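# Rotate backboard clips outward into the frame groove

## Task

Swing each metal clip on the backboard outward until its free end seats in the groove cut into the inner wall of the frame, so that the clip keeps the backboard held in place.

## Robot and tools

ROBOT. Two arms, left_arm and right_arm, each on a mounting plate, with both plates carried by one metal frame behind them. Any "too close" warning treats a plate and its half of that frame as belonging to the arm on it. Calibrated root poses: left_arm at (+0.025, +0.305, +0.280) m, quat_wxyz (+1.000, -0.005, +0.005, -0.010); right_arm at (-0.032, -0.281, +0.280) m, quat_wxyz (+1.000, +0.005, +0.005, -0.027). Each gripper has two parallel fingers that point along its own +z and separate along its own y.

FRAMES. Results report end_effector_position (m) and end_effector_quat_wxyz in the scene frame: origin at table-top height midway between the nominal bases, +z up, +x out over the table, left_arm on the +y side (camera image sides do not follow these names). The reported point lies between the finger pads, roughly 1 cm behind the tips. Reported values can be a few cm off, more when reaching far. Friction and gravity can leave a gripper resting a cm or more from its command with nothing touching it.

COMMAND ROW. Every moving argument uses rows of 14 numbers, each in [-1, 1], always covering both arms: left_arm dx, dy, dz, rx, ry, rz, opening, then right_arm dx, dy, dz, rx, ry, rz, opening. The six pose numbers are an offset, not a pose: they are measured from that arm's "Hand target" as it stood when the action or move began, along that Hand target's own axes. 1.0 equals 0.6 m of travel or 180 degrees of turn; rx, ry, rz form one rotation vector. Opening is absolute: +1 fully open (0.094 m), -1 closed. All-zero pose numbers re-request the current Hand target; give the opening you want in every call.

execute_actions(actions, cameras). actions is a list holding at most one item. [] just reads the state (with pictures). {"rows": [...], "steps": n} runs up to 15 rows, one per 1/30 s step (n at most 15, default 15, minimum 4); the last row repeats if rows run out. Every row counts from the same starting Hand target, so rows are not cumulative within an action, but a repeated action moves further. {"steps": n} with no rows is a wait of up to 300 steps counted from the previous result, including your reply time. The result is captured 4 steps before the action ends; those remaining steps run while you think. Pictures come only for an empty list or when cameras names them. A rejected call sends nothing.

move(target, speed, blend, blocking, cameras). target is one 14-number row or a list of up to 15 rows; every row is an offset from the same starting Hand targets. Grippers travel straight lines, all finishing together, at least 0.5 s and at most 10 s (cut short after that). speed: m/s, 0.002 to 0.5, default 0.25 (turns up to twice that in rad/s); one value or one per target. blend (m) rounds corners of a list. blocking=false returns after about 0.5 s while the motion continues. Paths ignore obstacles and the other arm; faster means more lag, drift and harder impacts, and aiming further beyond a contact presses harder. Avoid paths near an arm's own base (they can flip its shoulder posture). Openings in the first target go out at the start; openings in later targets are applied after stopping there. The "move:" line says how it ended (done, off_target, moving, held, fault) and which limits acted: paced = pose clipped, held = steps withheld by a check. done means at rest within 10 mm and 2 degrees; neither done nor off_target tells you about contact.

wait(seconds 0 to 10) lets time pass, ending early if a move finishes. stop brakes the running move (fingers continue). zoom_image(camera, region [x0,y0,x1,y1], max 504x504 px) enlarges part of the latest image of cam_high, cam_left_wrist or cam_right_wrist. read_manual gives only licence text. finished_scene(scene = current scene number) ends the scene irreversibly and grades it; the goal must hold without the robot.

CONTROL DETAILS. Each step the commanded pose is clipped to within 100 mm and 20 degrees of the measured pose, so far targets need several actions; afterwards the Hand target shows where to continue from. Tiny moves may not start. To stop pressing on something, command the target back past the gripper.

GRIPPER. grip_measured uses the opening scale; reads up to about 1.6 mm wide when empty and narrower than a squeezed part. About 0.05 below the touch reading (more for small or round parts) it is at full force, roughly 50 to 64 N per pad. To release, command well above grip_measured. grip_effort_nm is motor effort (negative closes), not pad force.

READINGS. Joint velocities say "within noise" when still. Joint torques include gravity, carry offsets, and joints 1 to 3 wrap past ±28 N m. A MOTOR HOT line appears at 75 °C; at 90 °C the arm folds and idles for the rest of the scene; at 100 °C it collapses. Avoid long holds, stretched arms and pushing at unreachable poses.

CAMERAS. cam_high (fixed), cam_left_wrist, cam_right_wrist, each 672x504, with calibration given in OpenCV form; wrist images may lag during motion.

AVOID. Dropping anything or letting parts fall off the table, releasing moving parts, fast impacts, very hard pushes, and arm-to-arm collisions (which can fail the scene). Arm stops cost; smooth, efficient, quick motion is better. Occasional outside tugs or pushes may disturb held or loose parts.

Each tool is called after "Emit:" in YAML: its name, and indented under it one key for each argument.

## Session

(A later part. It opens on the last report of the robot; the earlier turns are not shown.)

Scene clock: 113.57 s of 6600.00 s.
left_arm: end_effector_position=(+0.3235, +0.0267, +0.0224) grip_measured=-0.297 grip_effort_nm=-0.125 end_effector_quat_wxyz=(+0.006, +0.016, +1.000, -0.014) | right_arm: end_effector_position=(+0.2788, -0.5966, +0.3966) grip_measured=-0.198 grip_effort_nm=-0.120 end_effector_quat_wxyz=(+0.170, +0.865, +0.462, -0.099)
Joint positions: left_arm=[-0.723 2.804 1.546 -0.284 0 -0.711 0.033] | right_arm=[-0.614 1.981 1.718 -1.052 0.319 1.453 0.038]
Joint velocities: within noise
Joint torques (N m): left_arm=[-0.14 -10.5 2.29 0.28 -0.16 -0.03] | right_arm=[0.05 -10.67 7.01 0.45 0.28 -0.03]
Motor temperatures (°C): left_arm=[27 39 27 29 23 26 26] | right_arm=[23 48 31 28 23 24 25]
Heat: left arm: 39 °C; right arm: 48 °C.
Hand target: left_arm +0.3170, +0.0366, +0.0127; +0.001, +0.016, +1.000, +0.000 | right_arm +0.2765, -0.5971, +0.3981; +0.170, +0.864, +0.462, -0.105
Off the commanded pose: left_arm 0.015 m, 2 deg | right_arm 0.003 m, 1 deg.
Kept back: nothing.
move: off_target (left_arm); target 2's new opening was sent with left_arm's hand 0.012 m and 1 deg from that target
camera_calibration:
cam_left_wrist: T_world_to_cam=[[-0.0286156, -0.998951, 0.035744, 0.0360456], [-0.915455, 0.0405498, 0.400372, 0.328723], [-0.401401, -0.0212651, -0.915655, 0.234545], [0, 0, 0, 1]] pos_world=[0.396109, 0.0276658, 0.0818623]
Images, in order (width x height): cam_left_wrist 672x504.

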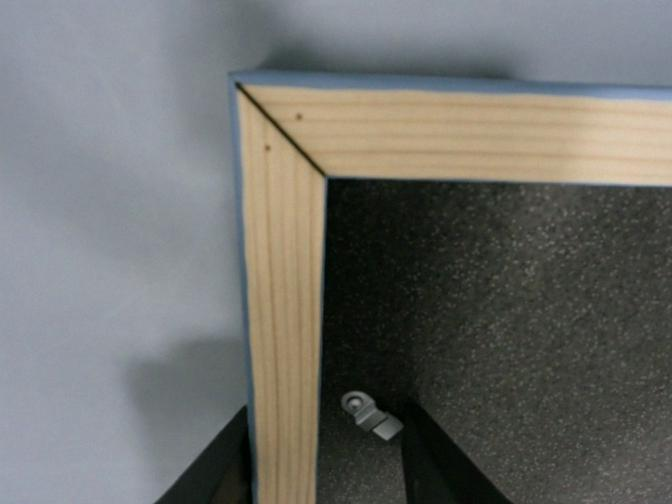

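Emit:
move:
  target:
    - [0.014,0.0,-0.045,0,0,0,0,0,0,0,0,0,0,-0.2]
    - [0.01,-0.003,0.0,0,0,0,-0.1,0,0,0,0,0,0,-0.2]
  speed: 0.08
  cameras: ["cam_left_wrist"]

Scene clock: 115.33 s of 6600.00 s.
left_arm: end_effector_position=(+0.3114, +0.0337, +0.0228) grip_measured=-0.097 grip_effort_nm=-0.125 end_effector_quat_wxyz=(-0.003, +0.018, +1.000, -0.005) | right_arm: end_effector_position=(+0.2788, -0.5966, +0.3966) grip_measured=-0.198 grip_effort_nm=-0.115 end_effector_quat_wxyz=(+0.170, +0.865, +0.462, -0.099)
Joint positions: left_arm=[-0.732 2.788 1.502 -0.282 -0.003 -0.716 0.042] | right_arm=[-0.614 1.981 1.718 -1.052 0.319 1.453 0.038]
Joint velocities: within noise
Joint torques (N m): left_arm=[-0.47 -9.4 3.86 0.35 -0.12 -0.12] | right_arm=[0.02 -10.54 6.84 0.41 0.29 0]
Motor temperatures (°C): left_arm=[27 39 27 29 23 26 26] | right_arm=[23 48 31 28 23 24 25]
Heat: left arm: 39 °C; right arm: 48 °C.
Hand target: left_arm +0.3109, +0.0350, +0.0127; +0.001, +0.016, +1.000, +0.000 | right_arm +0.2765, -0.5971, +0.3981; +0.170, +0.864, +0.462, -0.105
Off the commanded pose: left_arm 0.010 m, 1 deg | right_arm 0.003 m, 1 deg.
Kept back: nothing.
move: done
camera_calibration:
cam_left_wrist: T_world_to_cam=[[-0.0330485, -0.999299, 0.0175864, 0.0444647], [-0.90836, 0.0373711, 0.416517, 0.314733], [-0.416882, -0.00220949, -0.908958, 0.234205], [0, 0, 0, 1]] pos_world=[0.384996, 0.0331891, 0.0810091]
Images, in order (width x height): cam_left_wrist 672x504.

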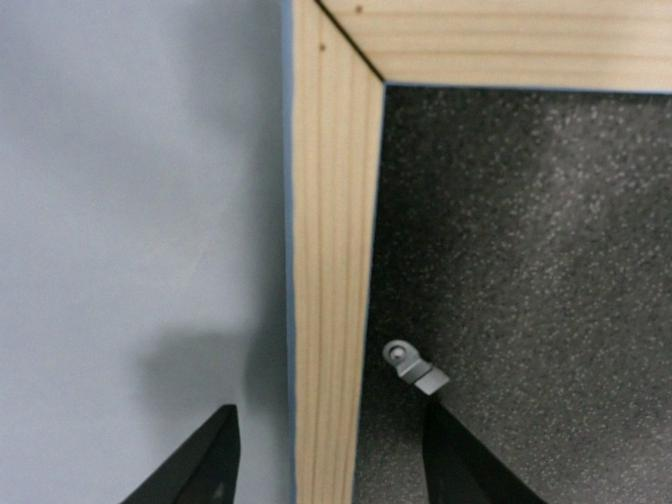

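Emit:
move:
  target:
    - [-0.0065,-0.0,-0.03,0,0,0,0,0,0,0,0,0,0,-0.2]
    - [-0.0065,0.0,-0.002,0,0,0,0.0,0,0,0,0,0,0,-0.2]
  speed: 0.08
  cameras: ["cam_left_wrist"]

Scene clock: 116.97 s of 6600.00 s.
left_arm: end_effector_position=(+0.3141, +0.0315, +0.0227) grip_measured=-0.003 grip_effort_nm=0.164 end_effector_quat_wxyz=(+0.000, +0.018, +1.000, -0.007) | right_arm: end_effector_position=(+0.2788, -0.5966, +0.3966) grip_measured=-0.198 grip_effort_nm=-0.115 end_effector_quat_wxyz=(+0.170, +0.865, +0.462, -0.099)
Joint positions: left_arm=[-0.732 2.793 1.514 -0.283 -0.004 -0.716 0.047] | right_arm=[-0.614 1.981 1.718 -1.052 0.319 1.453 0.038]
Joint velocities: within noise
Joint torques (N m): left_arm=[0.01 -9.66 4.11 0.27 -0.11 -0.06] | right_arm=[-0.14 -10.54 6.97 0.44 0.31 -0.02]
Motor temperatures (°C): left_arm=[27 39 27 29 23 26 26] | right_arm=[23 48 31 28 23 24 25]
Heat: left arm: 39 °C; right arm: 48 °C.
Hand target: left_arm +0.3148, +0.0349, +0.0138; +0.001, +0.016, +1.000, +0.000 | right_arm +0.2765, -0.5971, +0.3981; +0.170, +0.864, +0.462, -0.105
Off the commanded pose: left_arm 0.009 m, 1 deg | right_arm 0.003 m, 1 deg.
Kept back: nothing.
move: done
camera_calibration:
cam_left_wrist: T_world_to_cam=[[-0.0330594, -0.999249, 0.0202044, 0.042331], [-0.910525, 0.0384477, 0.411662, 0.318066], [-0.41213, -0.00478726, -0.911112, 0.233911], [0, 0, 0, 1]] pos_world=[0.387408, 0.0311901, 0.0813285]
Images, in order (width x height): cam_left_wrist 672x504.

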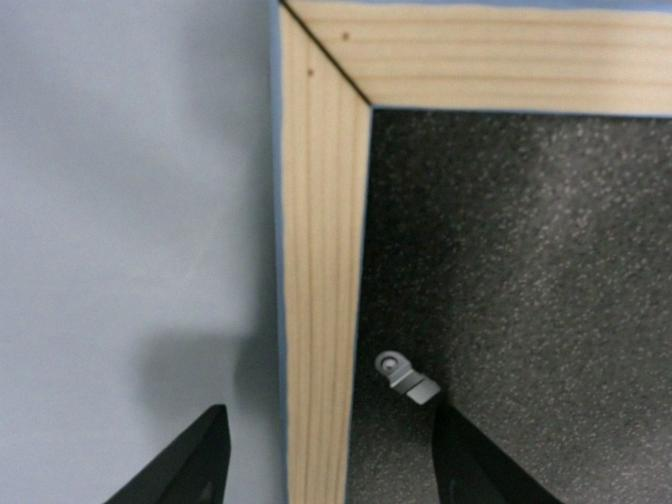

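Emit:
move:
  target:
    - [-0.006,0.002,-0.03,0,0,0,0.2,0,0,0,0,0,0,-0.2]
    - [-0.006,0.002,0.0,0,0,0,0.2,0,0,0,0,0,0,-0.2]
  speed: 0.08
  cameras: ["cam_left_wrist"]

Scene clock: 117.97 s of 6600.00 s.
left_arm: end_effector_position=(+0.3174, +0.0308, +0.0227) grip_measured=+0.197 grip_effort_nm=0.164 end_effector_quat_wxyz=(+0.002, +0.016, +1.000, -0.007) | right_arm: end_effector_position=(+0.2788, -0.5966, +0.3966) grip_measured=-0.198 grip_effort_nm=-0.115 end_effector_quat_wxyz=(+0.170, +0.865, +0.462, -0.099)
Joint positions: left_arm=[-0.728 2.796 1.525 -0.287 -0.005 -0.715 0.056] | right_arm=[-0.614 1.981 1.718 -1.052 0.319 1.453 0.038]
Joint velocities: within noise
Joint torques (N m): left_arm=[0.36 -9.74 4.16 0.24 -0.11 0.02] | right_arm=[0.06 -10.61 6.84 0.44 0.3 -0.05]
Motor temperatures (°C): left_arm=[27 39 27 29 23 26 26] | right_arm=[23 48 31 28 23 24 25]
Heat: left arm: 39 °C; right arm: 48 °C.
Hand target: left_arm +0.3185, +0.0359, +0.0139; +0.001, +0.016, +1.000, +0.000 | right_arm +0.2765, -0.5971, +0.3981; +0.170, +0.864, +0.462, -0.105
Off the commanded pose: left_arm 0.010 m, 1 deg | right_arm 0.003 m, 1 deg.
Kept back: nothing.
move: done
camera_calibration:
cam_left_wrist: T_world_to_cam=[[-0.0296377, -0.999316, 0.0221046, 0.0405802], [-0.912, 0.0360862, 0.4086, 0.321648], [-0.409118, -0.00804944, -0.912446, 0.234386], [0, 0, 0, 1]] pos_world=[0.390437, 0.030832, 0.0815426]
Images, in order (width x height): cam_left_wrist 672x504.

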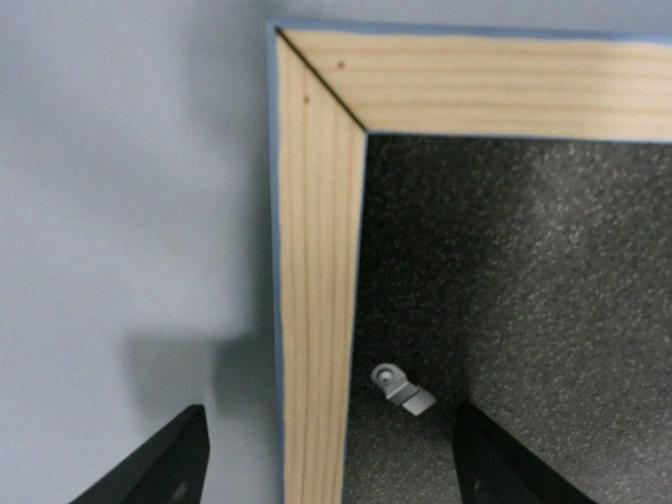

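Emit:
move:
  target:
    - [0,0.006,0.003,0,0,0,-0.1,0,0,0,0,0,0,-0.2]
    - [0,0.006,0.003,0,0,0,-0.3,0,0,0,0,0,0,-0.2]
    - [0,0.006,0.003,0,0,0,-0.45,0,0,0,0,0,0,-0.2]
  speed: 0.08
  cameras: ["cam_left_wrist"]

Scene clock: 121.30 s of 6600.00 s.
left_arm: end_effector_position=(+0.3183, +0.0307, +0.0230) grip_measured=-0.446 grip_effort_nm=-0.168 end_effector_quat_wxyz=(-0.001, +0.018, +1.000, -0.011) | right_arm: end_effector_position=(+0.2788, -0.5966, +0.3966) grip_measured=-0.198 grip_effort_nm=-0.120 end_effector_quat_wxyz=(+0.170, +0.865, +0.462, -0.099)
Joint positions: left_arm=[-0.722 2.796 1.527 -0.288 0.005 -0.705 0.026] | right_arm=[-0.614 1.981 1.718 -1.052 0.319 1.453 0.038]
Joint velocities: within noise
Joint torques (N m): left_arm=[0.4 -9.68 3.19 0.34 -0.21 -0.01] | right_arm=[-0.05 -10.5 6.99 0.45 0.26 -0.02]
Motor temperatures (°C): left_arm=[27 40 27 29 23 26 26] | right_arm=[23 48 31 28 23 24 25]
Heat: left arm: 40 °C; right arm: 48 °C.
Hand target: left_arm +0.3185, +0.0394, +0.0121; +0.001, +0.016, +1.000, +0.000 | right_arm +0.2765, -0.5971, +0.3981; +0.170, +0.864, +0.462, -0.105
Off the commanded pose: left_arm 0.014 m, 1 deg | right_arm 0.003 m, 1 deg.
Kept back: nothing.
move: off_target (left_arm); target 2's new opening was sent with left_arm's hand 0.013 m and 1 deg from that target; target 3's new opening was sent with left_arm's hand 0.015 m and 1 deg from that target
camera_calibration:
cam_left_wrist: T_world_to_cam=[[-0.0337952, -0.998978, 0.0300002, 0.0416518], [-0.909572, 0.0431823, 0.413297, 0.321323], [-0.41417, -0.0133199, -0.910102, 0.236768], [0, 0, 0, 1]] pos_world=[0.391736, 0.0308875, 0.0814318]
Images, in order (width x height): cam_left_wrist 672x504.

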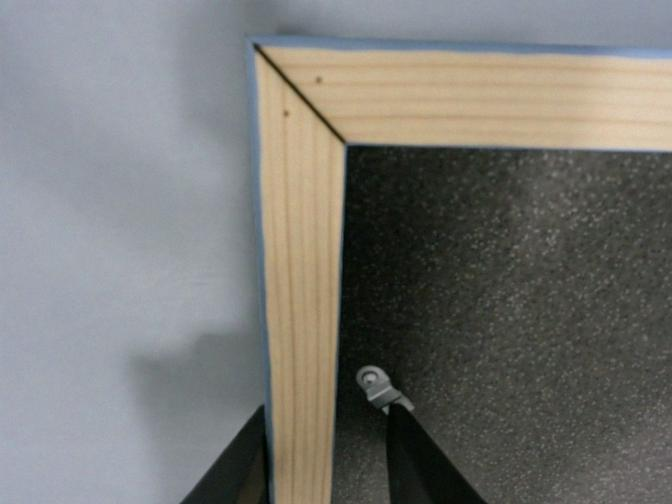

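Emit:
move:
  target:
    - [0,0.0,0.003,0,0,0,-0.52,0,0,0,0,0,0,-0.2]
  speed: 0.08
  cameras: ["cam_left_wrist"]

Emit:
zoom_image:
  camera: "cam_left_wrist"
  region: [260, 330, 460, 504]

Scene clock: 122.23 s of 6600.00 s.
left_arm: end_effector_position=(+0.3181, +0.0322, +0.0230) grip_measured=-0.515 grip_effort_nm=-0.247 end_effector_quat_wxyz=(-0.002, +0.022, +1.000, -0.009) | right_arm: end_effector_position=(+0.2788, -0.5966, +0.3966) grip_measured=-0.198 grip_effort_nm=-0.120 end_effector_quat_wxyz=(+0.170, +0.865, +0.462, -0.099)
Joint positions: left_arm=[-0.721 2.796 1.527 -0.293 0.003 -0.697 0.023] | right_arm=[-0.614 1.981 1.718 -1.052 0.319 1.453 0.038]
Joint velocities: within noise
Joint torques (N m): left_arm=[0.32 -9.2 3.44 0.4 -0.19 -0.09] | right_arm=[0.01 -10.52 6.98 0.41 0.27 -0.04]
Motor temperatures (°C): left_arm=[27 40 27 29 23 26 26] | right_arm=[23 48 31 28 23 24 25]
Heat: left arm: 40 °C; right arm: 48 °C.
Hand target: left_arm +0.3186, +0.0395, +0.0103; +0.001, +0.016, +1.000, +0.000 | right_arm +0.2765, -0.5971, +0.3981; +0.170, +0.864, +0.462, -0.105
Off the commanded pose: left_arm 0.015 m, 1 deg | right_arm 0.003 m, 1 deg.
Kept back: nothing.
move: off_target (left_arm)
camera_calibration:
cam_left_wrist: T_world_to_cam=[[-0.0406403, -0.998846, 0.0255929, 0.0453901], [-0.908458, 0.0476026, 0.415256, 0.32055], [-0.415995, -0.00637393, -0.909345, 0.237022], [0, 0, 0, 1]] pos_world=[0.39165, 0.0315895, 0.0812626]
Images, in order (width x height): cam_left_wrist 672x504.

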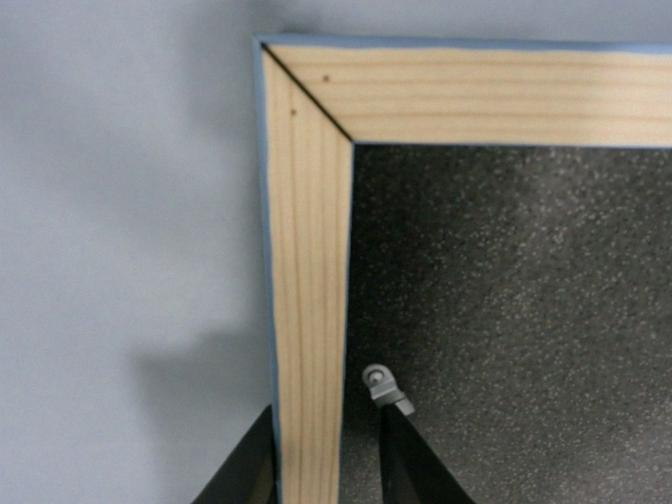

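Scaled by 2.520 from the camera's 672x504 image, which has a finer 960x720 frame.

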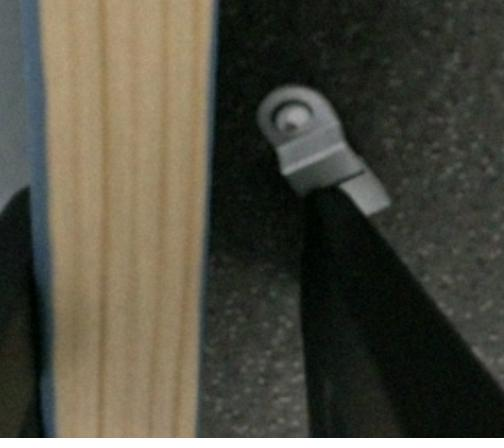

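Emit:
move:
  target:
    - [0,0.0,0,0,0,0,-0.56,0,0,0,0,0,0,-0.2]
    - [0,0.0,0,0,0,0,-0.62,0,0,0,0,0,0,-0.2]
  speed: 0.08
  cameras: ["cam_left_wrist"]

Emit:
zoom_image:
  camera: "cam_left_wrist"
  region: [260, 330, 460, 504]

Scene clock: 124.40 s of 6600.00 s.
left_arm: end_effector_position=(+0.3172, +0.0347, +0.0229) grip_measured=-0.616 grip_effort_nm=-0.198 end_effector_quat_wxyz=(-0.004, +0.022, +1.000, -0.005) | right_arm: end_effector_position=(+0.2788, -0.5966, +0.3966) grip_measured=-0.198 grip_effort_nm=-0.115 end_effector_quat_wxyz=(+0.170, +0.865, +0.462, -0.099)
Joint positions: left_arm=[-0.719 2.796 1.527 -0.302 -0.001 -0.695 0.018] | right_arm=[-0.614 1.981 1.718 -1.052 0.319 1.453 0.038]
Joint velocities: within noise
Joint torques (N m): left_arm=[0.23 -9.17 3.43 0.48 -0.15 -0.11] | right_arm=[-0.02 -10.59 6.98 0.43 0.28 -0.02]
Motor temperatures (°C): left_arm=[27 40 27 29 23 26 26] | right_arm=[23 48 31 28 23 24 25]
Heat: left arm: 40 °C; right arm: 48 °C.
Hand target: left_arm +0.3186, +0.0395, +0.0103; +0.001, +0.016, +1.000, +0.000 | right_arm +0.2765, -0.5971, +0.3981; +0.170, +0.864, +0.462, -0.105
Off the commanded pose: left_arm 0.014 m, 1 deg | right_arm 0.003 m, 1 deg.
Kept back: nothing.
move: off_target (left_arm); target 2's new opening was sent with left_arm's hand 0.014 m and 1 deg from that target
camera_calibration:
cam_left_wrist: T_world_to_cam=[[-0.0406566, -0.999032, 0.0168251, 0.0480642], [-0.906481, 0.0439627, 0.419952, 0.318989], [-0.420285, 0.0018222, -0.90739, 0.23766], [0, 0, 0, 1]] pos_world=[0.390996, 0.033561, 0.0808814]
Images, in order (width x height): cam_left_wrist 672x504.

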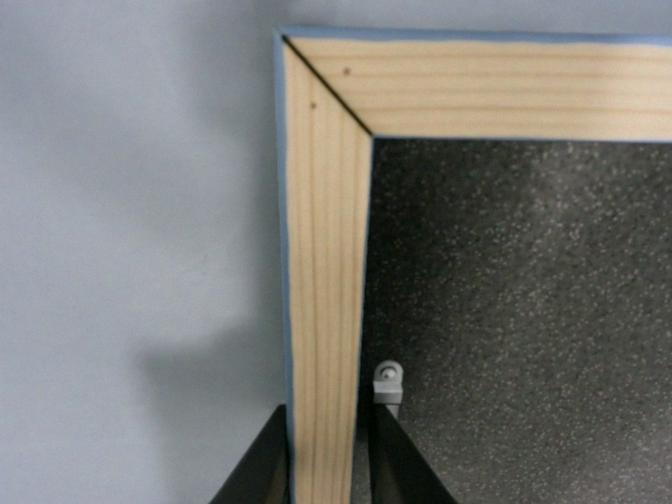

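Scaled by 2.520 from the camera's 672x504 image, which has a finer 960x720 frame.

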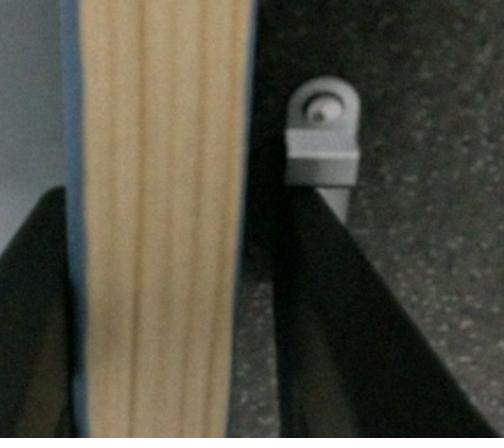

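Emit:
move:
  target:
    - [0,0,-0.02,0,0,0,-0.3,0,0,0,0,0,0,-0.2]
    - [0,-0.002,-0.08,0,0,0,-0.1,0,0,0,0,0,0,-0.2]
  speed: 0.15
  cameras: ["cam_left_wrist"]

Scene clock: 126.67 s of 6600.00 s.
left_arm: end_effector_position=(+0.3176, +0.0375, +0.0503) grip_measured=-0.103 grip_effort_nm=0.173 end_effector_quat_wxyz=(-0.003, +0.019, +1.000, -0.004) | right_arm: end_effector_position=(+0.2788, -0.5966, +0.3966) grip_measured=-0.198 grip_effort_nm=-0.115 end_effector_quat_wxyz=(+0.170, +0.865, +0.462, -0.099)
Joint positions: left_arm=[-0.716 2.703 1.469 -0.335 -0.004 -0.697 0.042] | right_arm=[-0.614 1.981 1.718 -1.052 0.319 1.453 0.038]
Joint velocities: within noise
Joint torques (N m): left_arm=[-0.35 -14.35 2.26 0.1 -0.11 -0.12] | right_arm=[-0.02 -10.52 7.09 0.42 0.3 0.01]
Motor temperatures (°C): left_arm=[27 40 27 29 23 26 26] | right_arm=[23 48 31 28 23 24 25]
Heat: left arm: 40 °C; right arm: 48 °C.
Hand target: left_arm +0.3185, +0.0383, +0.0583; +0.001, +0.016, +1.000, +0.000 | right_arm +0.2765, -0.5971, +0.3981; +0.170, +0.864, +0.462, -0.105
Off the commanded pose: left_arm 0.008 m, 1 deg | right_arm 0.003 m, 1 deg.
Kept back: nothing.
move: done
camera_calibration:
cam_left_wrist: T_world_to_cam=[[-0.0353533, -0.99926, 0.0151356, 0.0488558], [-0.908119, 0.0384442, 0.416943, 0.30858], [-0.417216, 0.000995424, -0.908807, 0.261818], [0, 0, 0, 1]] pos_world=[0.391189, 0.036696, 0.108542]
Images, in order (width x height): cam_left_wrist 672x504.

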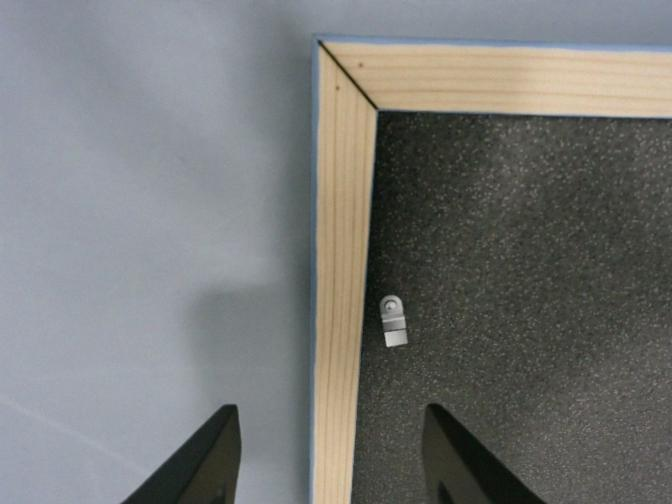

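Emit:
move:
  target:
    - [-0.002,-0.0,0.02,0,0,0,-0.1,0,0,0,0,0,0,-0.2]
    - [-0.003,-0.0,0.075,0,0,0,-0.1,0,0,0,0,0,0,-0.2]
  speed: 0.12
  cameras: ["cam_left_wrist"]

Scene clock: 127.70 s of 6600.00 s.
left_arm: end_effector_position=(+0.3205, +0.0346, +0.0227) grip_measured=-0.103 grip_effort_nm=0.168 end_effector_quat_wxyz=(+0.000, +0.019, +1.000, -0.006) | right_arm: end_effector_position=(+0.2788, -0.5966, +0.3966) grip_measured=-0.198 grip_effort_nm=-0.120 end_effector_quat_wxyz=(+0.170, +0.865, +0.462, -0.099)
Joint positions: left_arm=[-0.715 2.798 1.53 -0.295 -0.004 -0.698 0.042] | right_arm=[-0.614 1.981 1.718 -1.052 0.319 1.453 0.038]
Joint velocities: within noise
Joint torques (N m): left_arm=[-0.06 -9.74 3.75 0.32 -0.12 -0.08] | right_arm=[0.03 -10.5 6.97 0.45 0.29 -0.03]
Motor temperatures (°C): left_arm=[27 40 27 29 23 26 26] | right_arm=[23 48 31 28 23 24 25]
Heat: left arm: 40 °C; right arm: 48 °C.
Hand target: left_arm +0.3203, +0.0383, +0.0132; +0.001, +0.016, +1.000, +0.000 | right_arm +0.2765, -0.5971, +0.3981; +0.170, +0.864, +0.462, -0.105
Off the commanded pose: left_arm 0.010 m, 1 deg | right_arm 0.003 m, 1 deg.
Kept back: nothing.
move: done
camera_calibration:
cam_left_wrist: T_world_to_cam=[[-0.0345849, -0.99921, 0.0195564, 0.0460682], [-0.91026, 0.0395725, 0.412142, 0.32363], [-0.41259, -0.00354753, -0.91091, 0.236671], [0, 0, 0, 1]] pos_world=[0.393828, 0.0340646, 0.0813034]
Images, in order (width x height): cam_left_wrist 672x504.

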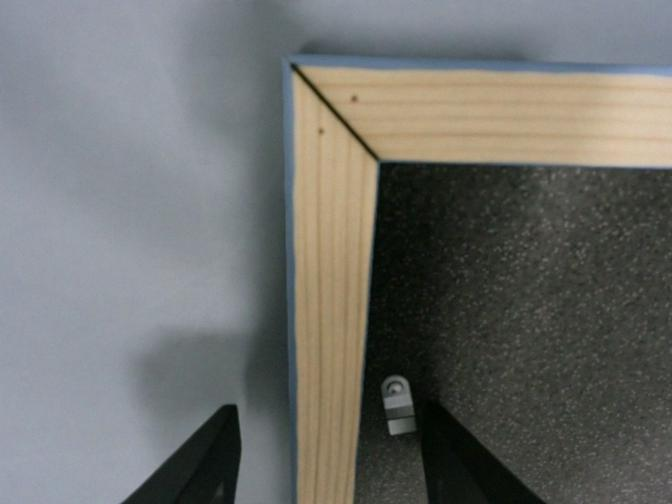

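Emit:
move:
  target:
    - [0,0.0,0.0,0,0,0,-0.3,0,0,0,0,0,0,-0.2]
    - [0,0,0,0,0,0,-0.45,0,0,0,0,0,0,-0.2]
    - [0,0,0,0,0,0,-0.55,0,0,0,0,0,0,-0.2]
    - [0,0,0,0,0,0,-0.6,0,0,0,0,0,0,-0.2]
    - [0,0,0,0,0,0,-0.66,0,0,0,0,0,0,-0.2]
  speed: 0.08
  cameras: ["cam_left_wrist"]

Emit:
move:
  target:
    - [0,0.0,-0.003,0,0,0,-0.5,0,0,0,0,0,0,-0.2]
    - [0,0,-0.09,0,0,0,-0.5,0,0,0,0,0,0,-0.2]
  speed: 0.15
  cameras: ["cam_left_wrist"]

Emit:
zoom_image:
  camera: "cam_left_wrist"
  region: [280, 220, 480, 400]

Scene clock: 133.47 s of 6600.00 s.
left_arm: end_effector_position=(+0.3209, +0.0349, +0.0227) grip_measured=-0.656 grip_effort_nm=-0.183 end_effector_quat_wxyz=(+0.000, +0.019, +1.000, -0.005) | right_arm: end_effector_position=(+0.2788, -0.5966, +0.3966) grip_measured=-0.198 grip_effort_nm=-0.110 end_effector_quat_wxyz=(+0.170, +0.865, +0.462, -0.099)
Joint positions: left_arm=[-0.715 2.798 1.53 -0.295 -0.006 -0.698 0.016] | right_arm=[-0.614 1.981 1.718 -1.052 0.319 1.453 0.038]
Joint velocities: within noise
Joint torques (N m): left_arm=[-0.06 -9.77 3.78 0.32 -0.1 -0.07] | right_arm=[0.03 -10.59 7.06 0.42 0.28 -0.03]
Motor temperatures (°C): left_arm=[27 39 26 29 23 26 26] | right_arm=[23 48 31 28 23 24 25]
Heat: left arm: 39 °C; right arm: 48 °C.
Hand target: left_arm +0.3203, +0.0384, +0.0132; +0.001, +0.016, +1.000, +0.000 | right_arm +0.2765, -0.5971, +0.3981; +0.170, +0.864, +0.462, -0.105
Off the commanded pose: left_arm 0.010 m, 1 deg | right_arm 0.003 m, 1 deg.
Kept back: nothing.
move: done; target 2's new opening was sent with left_arm's hand 0.011 m and 1 deg from that target; target 3's new opening was sent with left_arm's hand 0.012 m and 1 deg from that target; target 4's new opening was sent with left_arm's hand 0.011 m and 1 deg from that target; target 5's new opening was sent with left_arm's hand 0.011 m and 1 deg from that target
camera_calibration:
cam_left_wrist: T_world_to_cam=[[-0.0342128, -0.999251, 0.0180951, 0.0463607], [-0.9108, 0.0386278, 0.411036, 0.324149], [-0.411427, -0.00241835, -0.91144, 0.236403], [0, 0, 0, 1]] pos_world=[0.394084, 0.0343765, 0.0813911]
Images, in order (width x height): cam_left_wrist 672x504.

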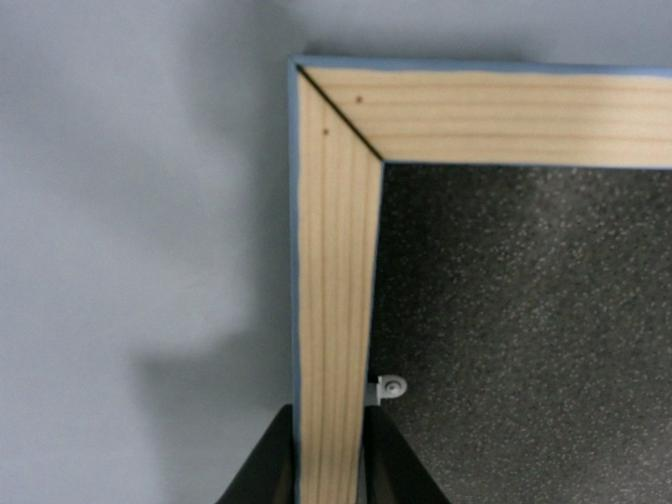

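Scene clock: 135.13 s of 6600.00 s.
left_arm: end_effector_position=(+0.3212, +0.0361, +0.0608) grip_measured=-0.503 grip_effort_nm=0.159 end_effector_quat_wxyz=(+0.001, +0.018, +1.000, -0.004) | right_arm: end_effector_position=(+0.2788, -0.5966, +0.3966) grip_measured=-0.198 grip_effort_nm=-0.110 end_effector_quat_wxyz=(+0.170, +0.865, +0.462, -0.099)
Joint positions: left_arm=[-0.714 2.674 1.466 -0.355 -0.008 -0.698 0.023] | right_arm=[-0.614 1.981 1.718 -1.052 0.319 1.453 0.038]
Joint velocities: within noise
Joint torques (N m): left_arm=[-0.23 -14.08 2.26 0.11 -0.08 -0.1] | right_arm=[0.05 -10.48 6.9 0.47 0.28 -0.01]
Motor temperatures (°C): left_arm=[27 39 26 29 23 26 26] | right_arm=[23 48 31 28 23 24 25]
Heat: left arm: 39 °C; right arm: 48 °C.
Hand target: left_arm +0.3203, +0.0383, +0.0672; +0.001, +0.016, +1.000, +0.000 | right_arm +0.2765, -0.5971, +0.3981; +0.170, +0.864, +0.462, -0.105
Off the commanded pose: left_arm 0.007 m, 1 deg | right_arm 0.003 m, 1 deg.
Kept back: nothing.
move: done
camera_calibration:
cam_left_wrist: T_world_to_cam=[[-0.0338415, -0.999302, 0.0158504, 0.0468503], [-0.911211, 0.0373654, 0.410241, 0.309009], [-0.410547, -0.000559902, -0.911839, 0.270895], [0, 0, 0, 1]] pos_world=[0.394374, 0.035423, 0.119502]
Images, in order (width x height): cam_left_wrist 672x504.

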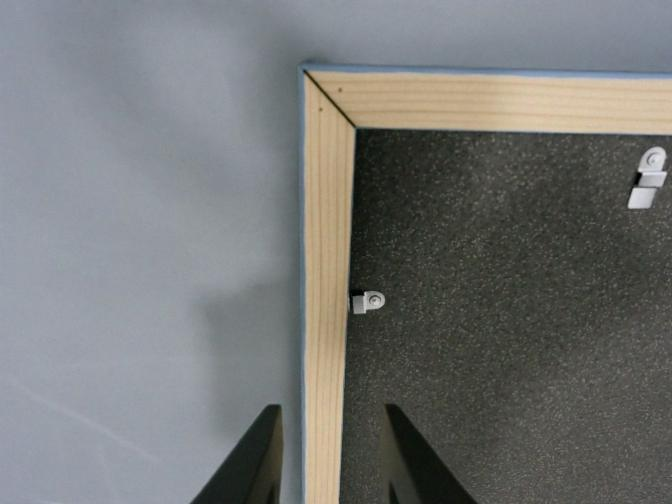

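Scaled by 2.520 from the camera's 672x504 image, which has a finer 960x720 frame.

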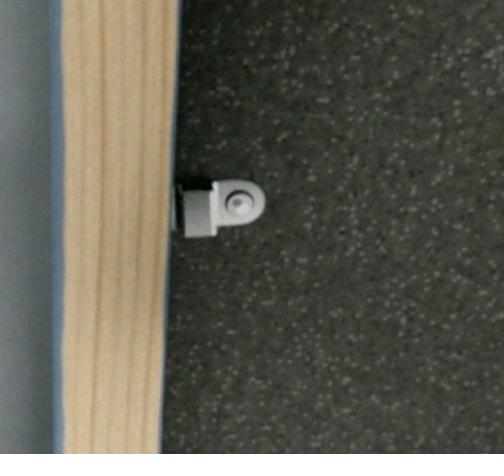

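Emit:
move:
  target:
    - [0.02,0.0,0.03,0,0,0,-0.5,0,0,0,0,0,0,-0.2]
    - [0.02,0,0.08,0,0,0,-0.5,0,0,0,0,0,0,-0.2]
    - [0.02,0,0.08,0,0,0,-0.8,0,0,0,0,0,0,-0.2]
    - [0.1,0.0,0.075,0,0,0,-0.8,0,0,0,0,0,0,-0.2]
  speed: 0.08
  cameras: ["cam_left_wrist"]

Emit:
move:
  target:
    - [0,0.0,0,0,0,0,-0.5,0,0,0,0,0,0,-0.2]
    - [0,0,-0.04,0,0,0,-0.5,0,0,0,0,0,0,-0.2]
    - [0,-0.08,-0.33,0,0,0,-0.5,0,0,0,0,0,0,-0.2]
  speed: 0.2
  cameras: ["cam_left_wrist"]

Scene clock: 138.40 s of 6600.00 s.
left_arm: end_effector_position=(+0.2671, +0.0406, +0.0226) grip_measured=-0.758 grip_effort_nm=-1.004 end_effector_quat_wxyz=(+0.004, +0.010, +1.000, +0.001) | right_arm: end_effector_position=(+0.2788, -0.5966, +0.3966) grip_measured=-0.198 grip_effort_nm=-0.110 end_effector_quat_wxyz=(+0.170, +0.865, +0.462, -0.099)
Joint positions: left_arm=[-0.811 2.73 1.31 -0.149 -0.021 -0.811 0.011] | right_arm=[-0.614 1.981 1.718 -1.052 0.319 1.453 0.038]
Joint velocities: within noise
Joint torques (N m): left_arm=[-1.11 -11.52 0.98 0.33 0.06 -0.02] | right_arm=[0.02 -10.3 6.97 0.43 0.31 0]
Motor temperatures (°C): left_arm=[27 40 26 29 23 26 26] | right_arm=[23 48 31 28 23 24 24]
Heat: left arm: 40 °C; right arm: 48 °C.
Hand target: left_arm +0.2604, +0.0401, +0.0222; +0.001, +0.016, +1.000, +0.000 | right_arm +0.2765, -0.5971, +0.3981; +0.170, +0.864, +0.462, -0.105
Off the commanded pose: left_arm 0.007 m, 1 deg | right_arm 0.003 m, 1 deg.
Kept back: nothing.
move: done
camera_calibration:
cam_left_wrist: T_world_to_cam=[[-0.0178843, -0.999831, 0.00416884, 0.0461802], [-0.914105, 0.0180399, 0.405077, 0.276845], [-0.405084, 0.00343376, -0.914273, 0.212348], [0, 0, 0, 1]] pos_world=[0.33991, 0.040449, 0.0818077]
Images, in order (width x height): cam_left_wrist 672x504.

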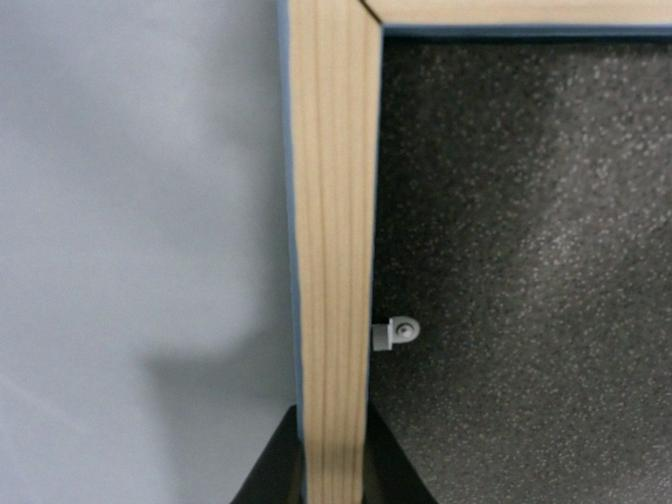

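Scene clock: 140.90 s of 6600.00 s.
left_arm: end_effector_position=(+0.2568, -0.0025, +0.2108) grip_measured=-0.503 grip_effort_nm=0.159 end_effector_quat_wxyz=(-0.003, +0.019, +1.000, +0.007) | right_arm: end_effector_position=(+0.2788, -0.5966, +0.3966) grip_measured=-0.198 grip_effort_nm=-0.115 end_effector_quat_wxyz=(+0.170, +0.865, +0.462, -0.099)
Joint positions: left_arm=[-0.911 2.242 1.382 -0.728 -0.017 -0.894 0.023] | right_arm=[-0.614 1.981 1.718 -1.052 0.319 1.453 0.038]
Joint velocities: within noise
Joint torques (N m): left_arm=[-0.5 -12.4 5.59 0.08 0.02 -0.12] | right_arm=[0.03 -10.61 6.82 0.44 0.3 -0.02]
Motor temperatures (°C): left_arm=[27 40 26 29 23 26 26] | right_arm=[23 48 31 28 23 24 24]
Heat: left arm: 40 °C; right arm: 48 °C.
Hand target: left_arm +0.2585, -0.0077, +0.2202; +0.001, +0.016, +1.000, +0.000 | right_arm +0.2765, -0.5971, +0.3981; +0.170, +0.864, +0.462, -0.105
Off the commanded pose: left_arm 0.011 m, 1 deg | right_arm 0.003 m, 1 deg.
Kept back: nothing.
move: off_target (left_arm)
camera_calibration:
cam_left_wrist: T_world_to_cam=[[-0.0341451, -0.999395, -0.00657103, 0.00856625], [-0.907875, 0.028268, 0.418288, 0.187594], [-0.417849, 0.0202481, -0.908291, 0.382418], [0, 0, 0, 1]] pos_world=[0.330397, -0.00448507, 0.268935]
Images, in order (width x height): cam_left_wrist 672x504.

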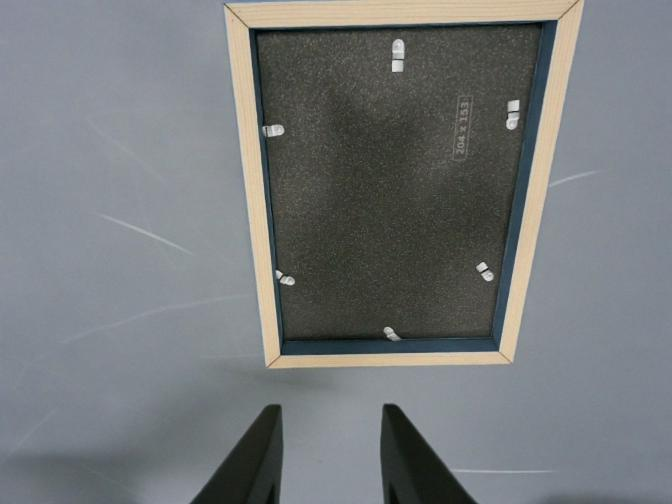

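Emit:
move:
  target:
    - [0.0925,-0.1855,0.15,0,0,0,0.3,0,0,0,0,0,0,-0.2]
    - [0.0925,-0.1855,0.28,0,0,0,0.3,0,0,0,0,0,0,-0.2]
  speed: 0.2
  cameras: ["cam_left_wrist"]

Scene clock: 143.47 s of 6600.00 s.
left_arm: end_effector_position=(+0.1948, -0.1097, +0.0516) grip_measured=+0.297 grip_effort_nm=0.164 end_effector_quat_wxyz=(-0.004, +0.022, +1.000, +0.010) | right_arm: end_effector_position=(+0.2788, -0.5966, +0.3966) grip_measured=-0.198 grip_effort_nm=-0.125 end_effector_quat_wxyz=(+0.170, +0.865, +0.462, -0.099)
Joint positions: left_arm=[-1.162 2.854 1.842 -0.587 -0.013 -1.138 0.061] | right_arm=[-0.614 1.981 1.718 -1.052 0.319 1.453 0.038]
Joint velocities: within noise
Joint torques (N m): left_arm=[0.06 -12.86 5.49 0.26 -0.02 -0.12] | right_arm=[-0.01 -10.48 6.98 0.42 0.29 -0.04]
Motor temperatures (°C): left_arm=[27 40 27 29 23 26 26] | right_arm=[23 48 31 28 23 24 24]
Heat: left arm: 40 °C; right arm: 48 °C.
Hand target: left_arm +0.1997, -0.1172, +0.0520; +0.001, +0.016, +1.000, +0.000 | right_arm +0.2765, -0.5971, +0.3981; +0.170, +0.864, +0.462, -0.105
Off the commanded pose: left_arm 0.009 m, 2 deg | right_arm 0.003 m, 1 deg.
Kept back: nothing.
move: done
camera_calibration:
cam_left_wrist: T_world_to_cam=[[-0.041496, -0.999047, -0.0135285, -0.0999675], [-0.907023, 0.0319882, 0.419863, 0.201176], [-0.41903, 0.0296933, -0.907487, 0.215288], [0, 0, 0, 1]] pos_world=[0.268535, -0.1127, 0.109552]
Images, in order (width x height): cam_left_wrist 672x504.

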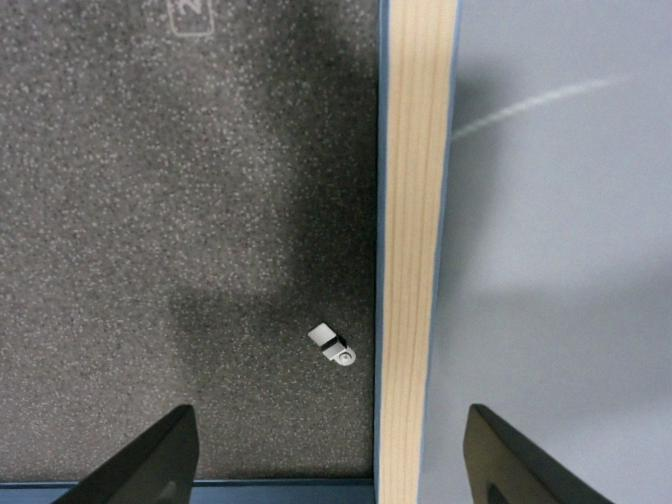

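Emit:
move:
  target:
    - [-0.0105,-0.0215,0.01,0,0,0,0.3,0,0,0,0,0,0,-0.2]
    - [-0.0105,-0.0215,0.065,0,0,0,0.3,0,0,0,0,0,0,-0.2]
  speed: 0.12
  cameras: ["cam_left_wrist"]

Scene clock: 144.53 s of 6600.00 s.
left_arm: end_effector_position=(+0.2047, -0.1356, +0.0261) grip_measured=+0.297 grip_effort_nm=0.164 end_effector_quat_wxyz=(+0.002, +0.022, +1.000, -0.007) | right_arm: end_effector_position=(+0.2788, -0.5966, +0.3966) grip_measured=-0.198 grip_effort_nm=-0.115 end_effector_quat_wxyz=(+0.170, +0.865, +0.462, -0.099)
Joint positions: left_arm=[-1.162 2.997 2.046 -0.612 -0.011 -1.139 0.061] | right_arm=[-0.614 1.981 1.718 -1.052 0.319 1.453 0.038]
Joint velocities: within noise
Joint torques (N m): left_arm=[0.16 -11 5.46 0.27 -0.03 -0.1] | right_arm=[-0.02 -10.44 6.84 0.43 0.3 -0.05]
Motor temperatures (°C): left_arm=[27 40 27 29 23 26 26] | right_arm=[23 48 31 28 23 24 24]
Heat: left arm: 40 °C; right arm: 48 °C.
Hand target: left_arm +0.2057, -0.1304, +0.0131; +0.001, +0.016, +1.000, +0.000 | right_arm +0.2765, -0.5971, +0.3981; +0.170, +0.864, +0.462, -0.105
Off the commanded pose: left_arm 0.014 m, 1 deg | right_arm 0.003 m, 1 deg.
Kept back: nothing.
move: off_target (left_arm)
camera_calibration:
cam_left_wrist: T_world_to_cam=[[-0.0403111, -0.998983, 0.0202072, -0.126827], [-0.912025, 0.0450481, 0.407654, 0.224744], [-0.40815, -0.00199649, -0.912913, 0.190728], [0, 0, 0, 1]] pos_world=[0.277706, -0.136441, 0.0850633]
Images, in order (width x height): cam_left_wrist 672x504.

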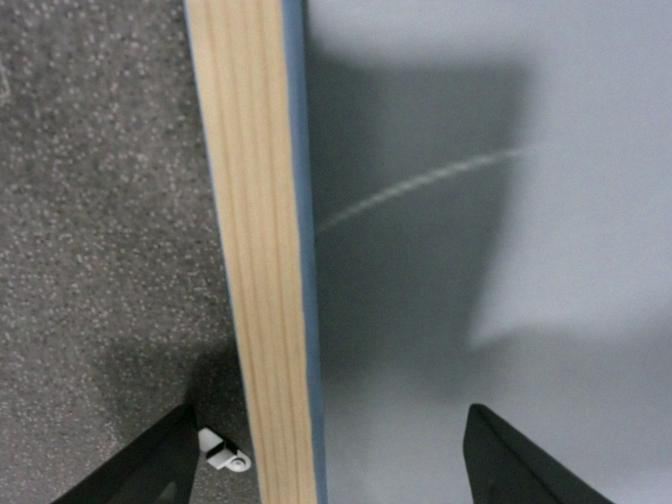

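Emit:
move:
  target:
    - [0.0,0.0,-0.04,0,0,0,0.3,0,0,0,0,0,0,-0.2]
    - [-0.001,0.012,-0.04,0,0,0,0.3,0,0,0,0,0,0,-0.2]
    - [-0.001,0.012,0.0,0,0,0,0.3,0,0,0,0,0,0,-0.2]
  speed: 0.12
  cameras: ["cam_left_wrist"]

Scene clock: 145.60 s of 6600.00 s.
left_arm: end_effector_position=(+0.2006, -0.1201, +0.0243) grip_measured=+0.297 grip_effort_nm=0.164 end_effector_quat_wxyz=(-0.005, +0.019, +1.000, +0.009) | right_arm: end_effector_position=(+0.2788, -0.5966, +0.3966) grip_measured=-0.198 grip_effort_nm=-0.115 end_effector_quat_wxyz=(+0.170, +0.865, +0.462, -0.099)
Joint positions: left_arm=[-1.157 2.976 1.987 -0.609 -0.011 -1.139 0.061] | right_arm=[-0.614 1.981 1.718 -1.052 0.319 1.453 0.038]
Joint velocities: within noise
Joint torques (N m): left_arm=[0.4 -11.04 5.52 0.48 -0.04 -0.03] | right_arm=[0.08 -10.48 6.95 0.44 0.3 -0.02]
Motor temperatures (°C): left_arm=[27 40 27 29 23 26 26] | right_arm=[23 48 31 28 23 24 24]
Heat: left arm: 40 °C; right arm: 48 °C.
Hand target: left_arm +0.2065, -0.1231, +0.0131; +0.001, +0.016, +1.000, +0.000 | right_arm +0.2765, -0.5971, +0.3981; +0.170, +0.864, +0.462, -0.105
Off the commanded pose: left_arm 0.013 m, 1 deg | right_arm 0.003 m, 1 deg.
Kept back: nothing.
move: off_target (left_arm)
camera_calibration:
cam_left_wrist: T_world_to_cam=[[-0.0357258, -0.9993, -0.0110822, -0.111659], [-0.906389, 0.0277293, 0.421534, 0.217537], [-0.420932, 0.0251044, -0.906745, 0.193095], [0, 0, 0, 1]] pos_world=[0.274464, -0.122461, 0.0821509]
Images, in order (width x height): cam_left_wrist 672x504.

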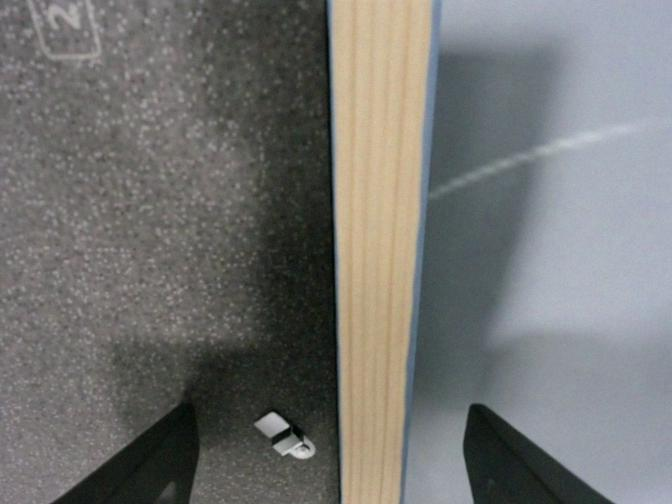

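Emit:
move:
  target:
    - [-0.007,-0.010,-0.03,0,0,0,0.3,0,0,0,0,0,0,-0.2]
    - [-0.007,-0.01,0.0,0,0,0,0.15,0,0,0,0,0,0,-0.2]
  speed: 0.12
  cameras: ["cam_left_wrist"]

Scene clock: 147.07 s of 6600.00 s.
left_arm: end_effector_position=(+0.2100, -0.1339, +0.0254) grip_measured=+0.153 grip_effort_nm=-0.125 end_effector_quat_wxyz=(+0.002, +0.016, +1.000, -0.006) | right_arm: end_effector_position=(+0.2788, -0.5966, +0.3966) grip_measured=-0.198 grip_effort_nm=-0.115 end_effector_quat_wxyz=(+0.170, +0.865, +0.462, -0.099)
Joint positions: left_arm=[-1.15 3.002 2.055 -0.616 -0.011 -1.139 0.054] | right_arm=[-0.614 1.981 1.718 -1.052 0.319 1.453 0.038]
Joint velocities: within noise
Joint torques (N m): left_arm=[0.1 -11.15 5.52 0.27 -0.04 0] | right_arm=[0.02 -10.52 7.01 0.46 0.28 -0.01]
Motor temperatures (°C): left_arm=[27 41 27 29 23 26 26] | right_arm=[23 48 31 28 23 24 24]
Heat: left arm: 41 °C; right arm: 48 °C.
Hand target: left_arm +0.2106, -0.1292, +0.0131; +0.001, +0.016, +1.000, +0.000 | right_arm +0.2765, -0.5971, +0.3981; +0.170, +0.864, +0.462, -0.105
Off the commanded pose: left_arm 0.013 m, 1 deg | right_arm 0.003 m, 1 deg.
Kept back: nothing.
move: off_target (left_arm); target 2's new opening was sent with left_arm's hand 0.014 m and 1 deg from that target
camera_calibration:
cam_left_wrist: T_world_to_cam=[[-0.0284954, -0.999402, 0.0195644, -0.12748], [-0.91218, 0.0340029, 0.408377, 0.22834], [-0.408798, -0.00620939, -0.912604, 0.191819], [0, 0, 0, 1]] pos_world=[0.283069, -0.133977, 0.0843]
Images, in order (width x height): cam_left_wrist 672x504.

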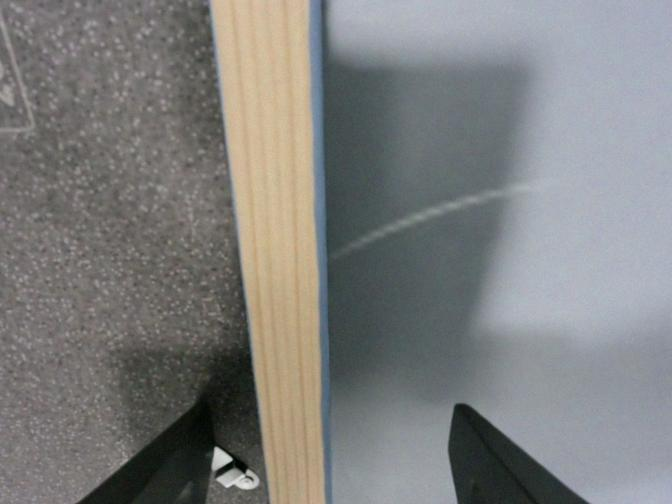

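Emit:
move:
  target:
    - [0,0.003,-0.035,0,0,0,0.25,0,0,0,0,0,0,-0.2]
    - [0,0.005,0.0,0,0,0,0.2,0,0,0,0,0,0,-0.2]
  speed: 0.12
  cameras: ["cam_left_wrist"]

Scene clock: 148.50 s of 6600.00 s.
left_arm: end_effector_position=(+0.2082, -0.1297, +0.0252) grip_measured=+0.203 grip_effort_nm=-0.129 end_effector_quat_wxyz=(+0.000, +0.016, +1.000, -0.002) | right_arm: end_effector_position=(+0.2788, -0.5966, +0.3966) grip_measured=-0.198 grip_effort_nm=-0.115 end_effector_quat_wxyz=(+0.170, +0.865, +0.462, -0.099)
Joint positions: left_arm=[-1.15 2.994 2.035 -0.614 -0.011 -1.139 0.057] | right_arm=[-0.614 1.981 1.718 -1.052 0.319 1.453 0.038]
Joint velocities: within noise
Joint torques (N m): left_arm=[0.32 -11.28 5.12 0.36 -0.04 0.02] | right_arm=[0.03 -10.54 6.84 0.43 0.27 0.01]
Motor temperatures (°C): left_arm=[27 41 27 29 23 26 26] | right_arm=[23 48 31 28 23 24 24]
Heat: left arm: 41 °C; right arm: 48 °C.
Hand target: left_arm +0.2107, -0.1264, +0.0132; +0.001, +0.016, +1.000, +0.000 | right_arm +0.2765, -0.5971, +0.3981; +0.170, +0.864, +0.462, -0.105
Off the commanded pose: left_arm 0.013 m, 0 deg | right_arm 0.003 m, 1 deg.
Kept back: nothing.
move: off_target (left_arm); target 2's new opening was sent with left_arm's hand 0.013 m and 0 deg from that target
camera_calibration:
cam_left_wrist: T_world_to_cam=[[-0.028559, -0.999533, 0.0108937, -0.123058], [-0.910651, 0.0305103, 0.412049, 0.225763], [-0.412189, 0.00184734, -0.911097, 0.192643], [0, 0, 0, 1]] pos_world=[0.281483, -0.130245, 0.0838317]
Images, in order (width x height): cam_left_wrist 672x504.

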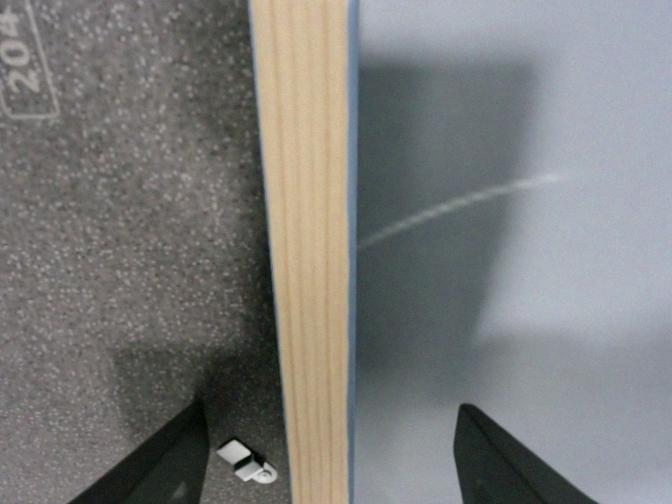

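Emit:
move:
  target:
    - [0.002,0,0.003,0,0,0,-0.1,0,0,0,0,0,0,-0.2]
    - [0.002,0,0.003,0,0,0,-0.35,0,0,0,0,0,0,-0.2]
    - [0.002,0,0.003,0,0,0,-0.5,0,0,0,0,0,0,-0.2]
  speed: 0.12
  cameras: ["cam_left_wrist"]

Emit:
zoom_image:
  camera: "cam_left_wrist"
  region: [200, 330, 400, 504]

Scene clock: 151.93 s of 6600.00 s.
left_arm: end_effector_position=(+0.2113, -0.1258, +0.0250) grip_measured=-0.497 grip_effort_nm=-0.139 end_effector_quat_wxyz=(+0.003, +0.014, +1.000, +0.004) | right_arm: end_effector_position=(+0.2788, -0.5966, +0.3966) grip_measured=-0.198 grip_effort_nm=-0.110 end_effector_quat_wxyz=(+0.170, +0.865, +0.462, -0.099)
Joint positions: left_arm=[-1.145 2.994 2.035 -0.623 -0.021 -1.138 0.024] | right_arm=[-0.614 1.981 1.718 -1.052 0.319 1.453 0.038]
Joint velocities: within noise
Joint torques (N m): left_arm=[-0.29 -10.97 5.04 0.46 0.07 0] | right_arm=[-0.06 -10.54 6.98 0.44 0.28 -0.03]
Motor temperatures (°C): left_arm=[27 40 27 29 23 26 26] | right_arm=[23 48 31 28 23 24 24]
Heat: left arm: 40 °C; right arm: 48 °C.
Hand target: left_arm +0.2095, -0.1263, +0.0114; +0.001, +0.016, +1.000, +0.000 | right_arm +0.2765, -0.5971, +0.3981; +0.170, +0.864, +0.462, -0.105
Off the commanded pose: left_arm 0.014 m, 1 deg | right_arm 0.003 m, 1 deg.
Kept back: nothing.
move: off_target (left_arm); target 2's new opening was sent with left_arm's hand 0.014 m and 0 deg from that target; target 3's new opening was sent with left_arm's hand 0.014 m and 1 deg from that target
camera_calibration:
cam_left_wrist: T_world_to_cam=[[-0.0241388, -0.999707, -0.00176972, -0.11975], [-0.913153, 0.0213282, 0.40706, 0.22802], [-0.406903, 0.0114419, -0.9134, 0.193874], [0, 0, 0, 1]] pos_world=[0.284214, -0.126797, 0.0840551]
Images, in order (width x height): cam_left_wrist 672x504.

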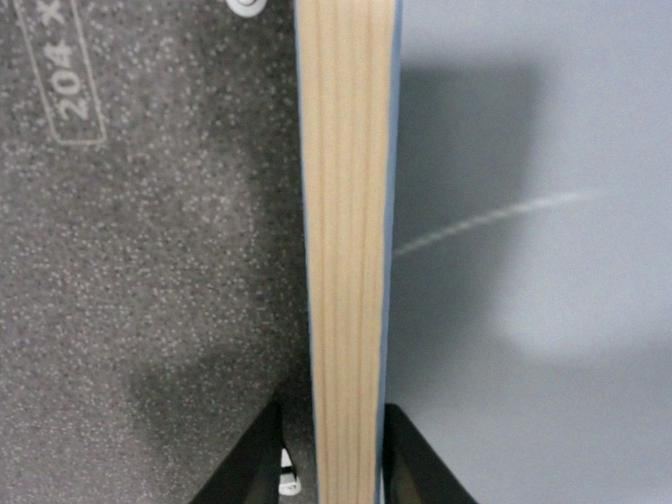

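Scaled by 2.520 from the camera's 672x504 image, which has a finer 960x720 frame.

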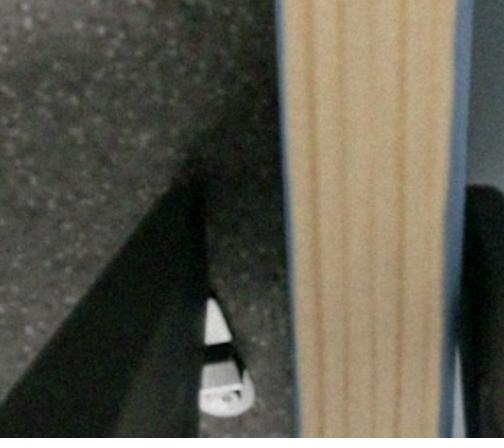

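Emit:
move:
  target:
    - [0.005,0,0.0,0,0,0,-0.58,0,0,0,0,0,0,-0.2]
    - [0.005,0,0.0,0,0,0,-0.65,0,0,0,0,0,0,-0.2]
    - [0.005,0,0,0,0,0,-0.35,0,0,0,0,0,0,-0.2]
    - [0.005,0,-0.05,0,0,0,-0.2,0,0,0,0,0,0,-0.2]
  speed: 0.12
  cameras: ["cam_left_wrist"]

Scene clock: 156.47 s of 6600.00 s.
left_arm: end_effector_position=(+0.2068, -0.1199, +0.0259) grip_measured=-0.203 grip_effort_nm=0.168 end_effector_quat_wxyz=(-0.001, +0.015, +1.000, +0.006) | right_arm: end_effector_position=(+0.2788, -0.5966, +0.3966) grip_measured=-0.198 grip_effort_nm=-0.120 end_effector_quat_wxyz=(+0.170, +0.865, +0.462, -0.099)
Joint positions: left_arm=[-1.147 2.971 1.984 -0.601 -0.016 -1.138 0.037] | right_arm=[-0.614 1.981 1.718 -1.052 0.319 1.453 0.038]
Joint velocities: within noise
Joint torques (N m): left_arm=[-0.66 -17.52 3.15 0.06 0.03 -0.07] | right_arm=[-0.12 -10.59 7.05 0.44 0.32 -0.01]
Motor temperatures (°C): left_arm=[27 41 27 29 23 26 26] | right_arm=[23 48 31 28 23 24 24]
Heat: left arm: 41 °C; right arm: 48 °C.
Hand target: left_arm +0.2064, -0.1262, +0.0413; +0.001, +0.016, +1.000, +0.000 | right_arm +0.2765, -0.5971, +0.3981; +0.170, +0.864, +0.462, -0.105
Off the commanded pose: left_arm 0.017 m, 1 deg | right_arm 0.003 m, 1 deg.
Kept back: nothing.
move: off_target (left_arm); target 2's new opening was sent with left_arm's hand 0.015 m and 1 deg from that target; target 3's new opening was sent with left_arm's hand 0.015 m and 1 deg from that target; target 4's new opening was sent with left_arm's hand 0.017 m and 1 deg from that target
camera_calibration:
cam_left_wrist: T_world_to_cam=[[-0.0261025, -0.999646, -0.00523255, -0.113442], [-0.910262, 0.0216043, 0.413468, 0.222762], [-0.413209, 0.0155556, -0.910503, 0.194481], [0, 0, 0, 1]] pos_world=[0.280172, -0.121239, 0.0843775]
Images, in order (width x height): cam_left_wrist 672x504.

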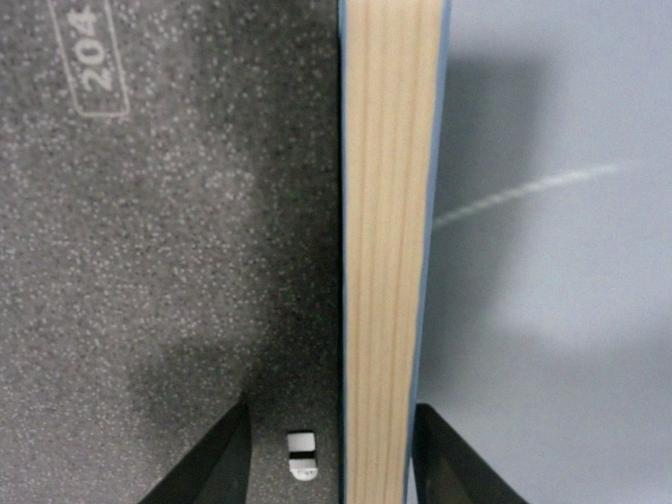

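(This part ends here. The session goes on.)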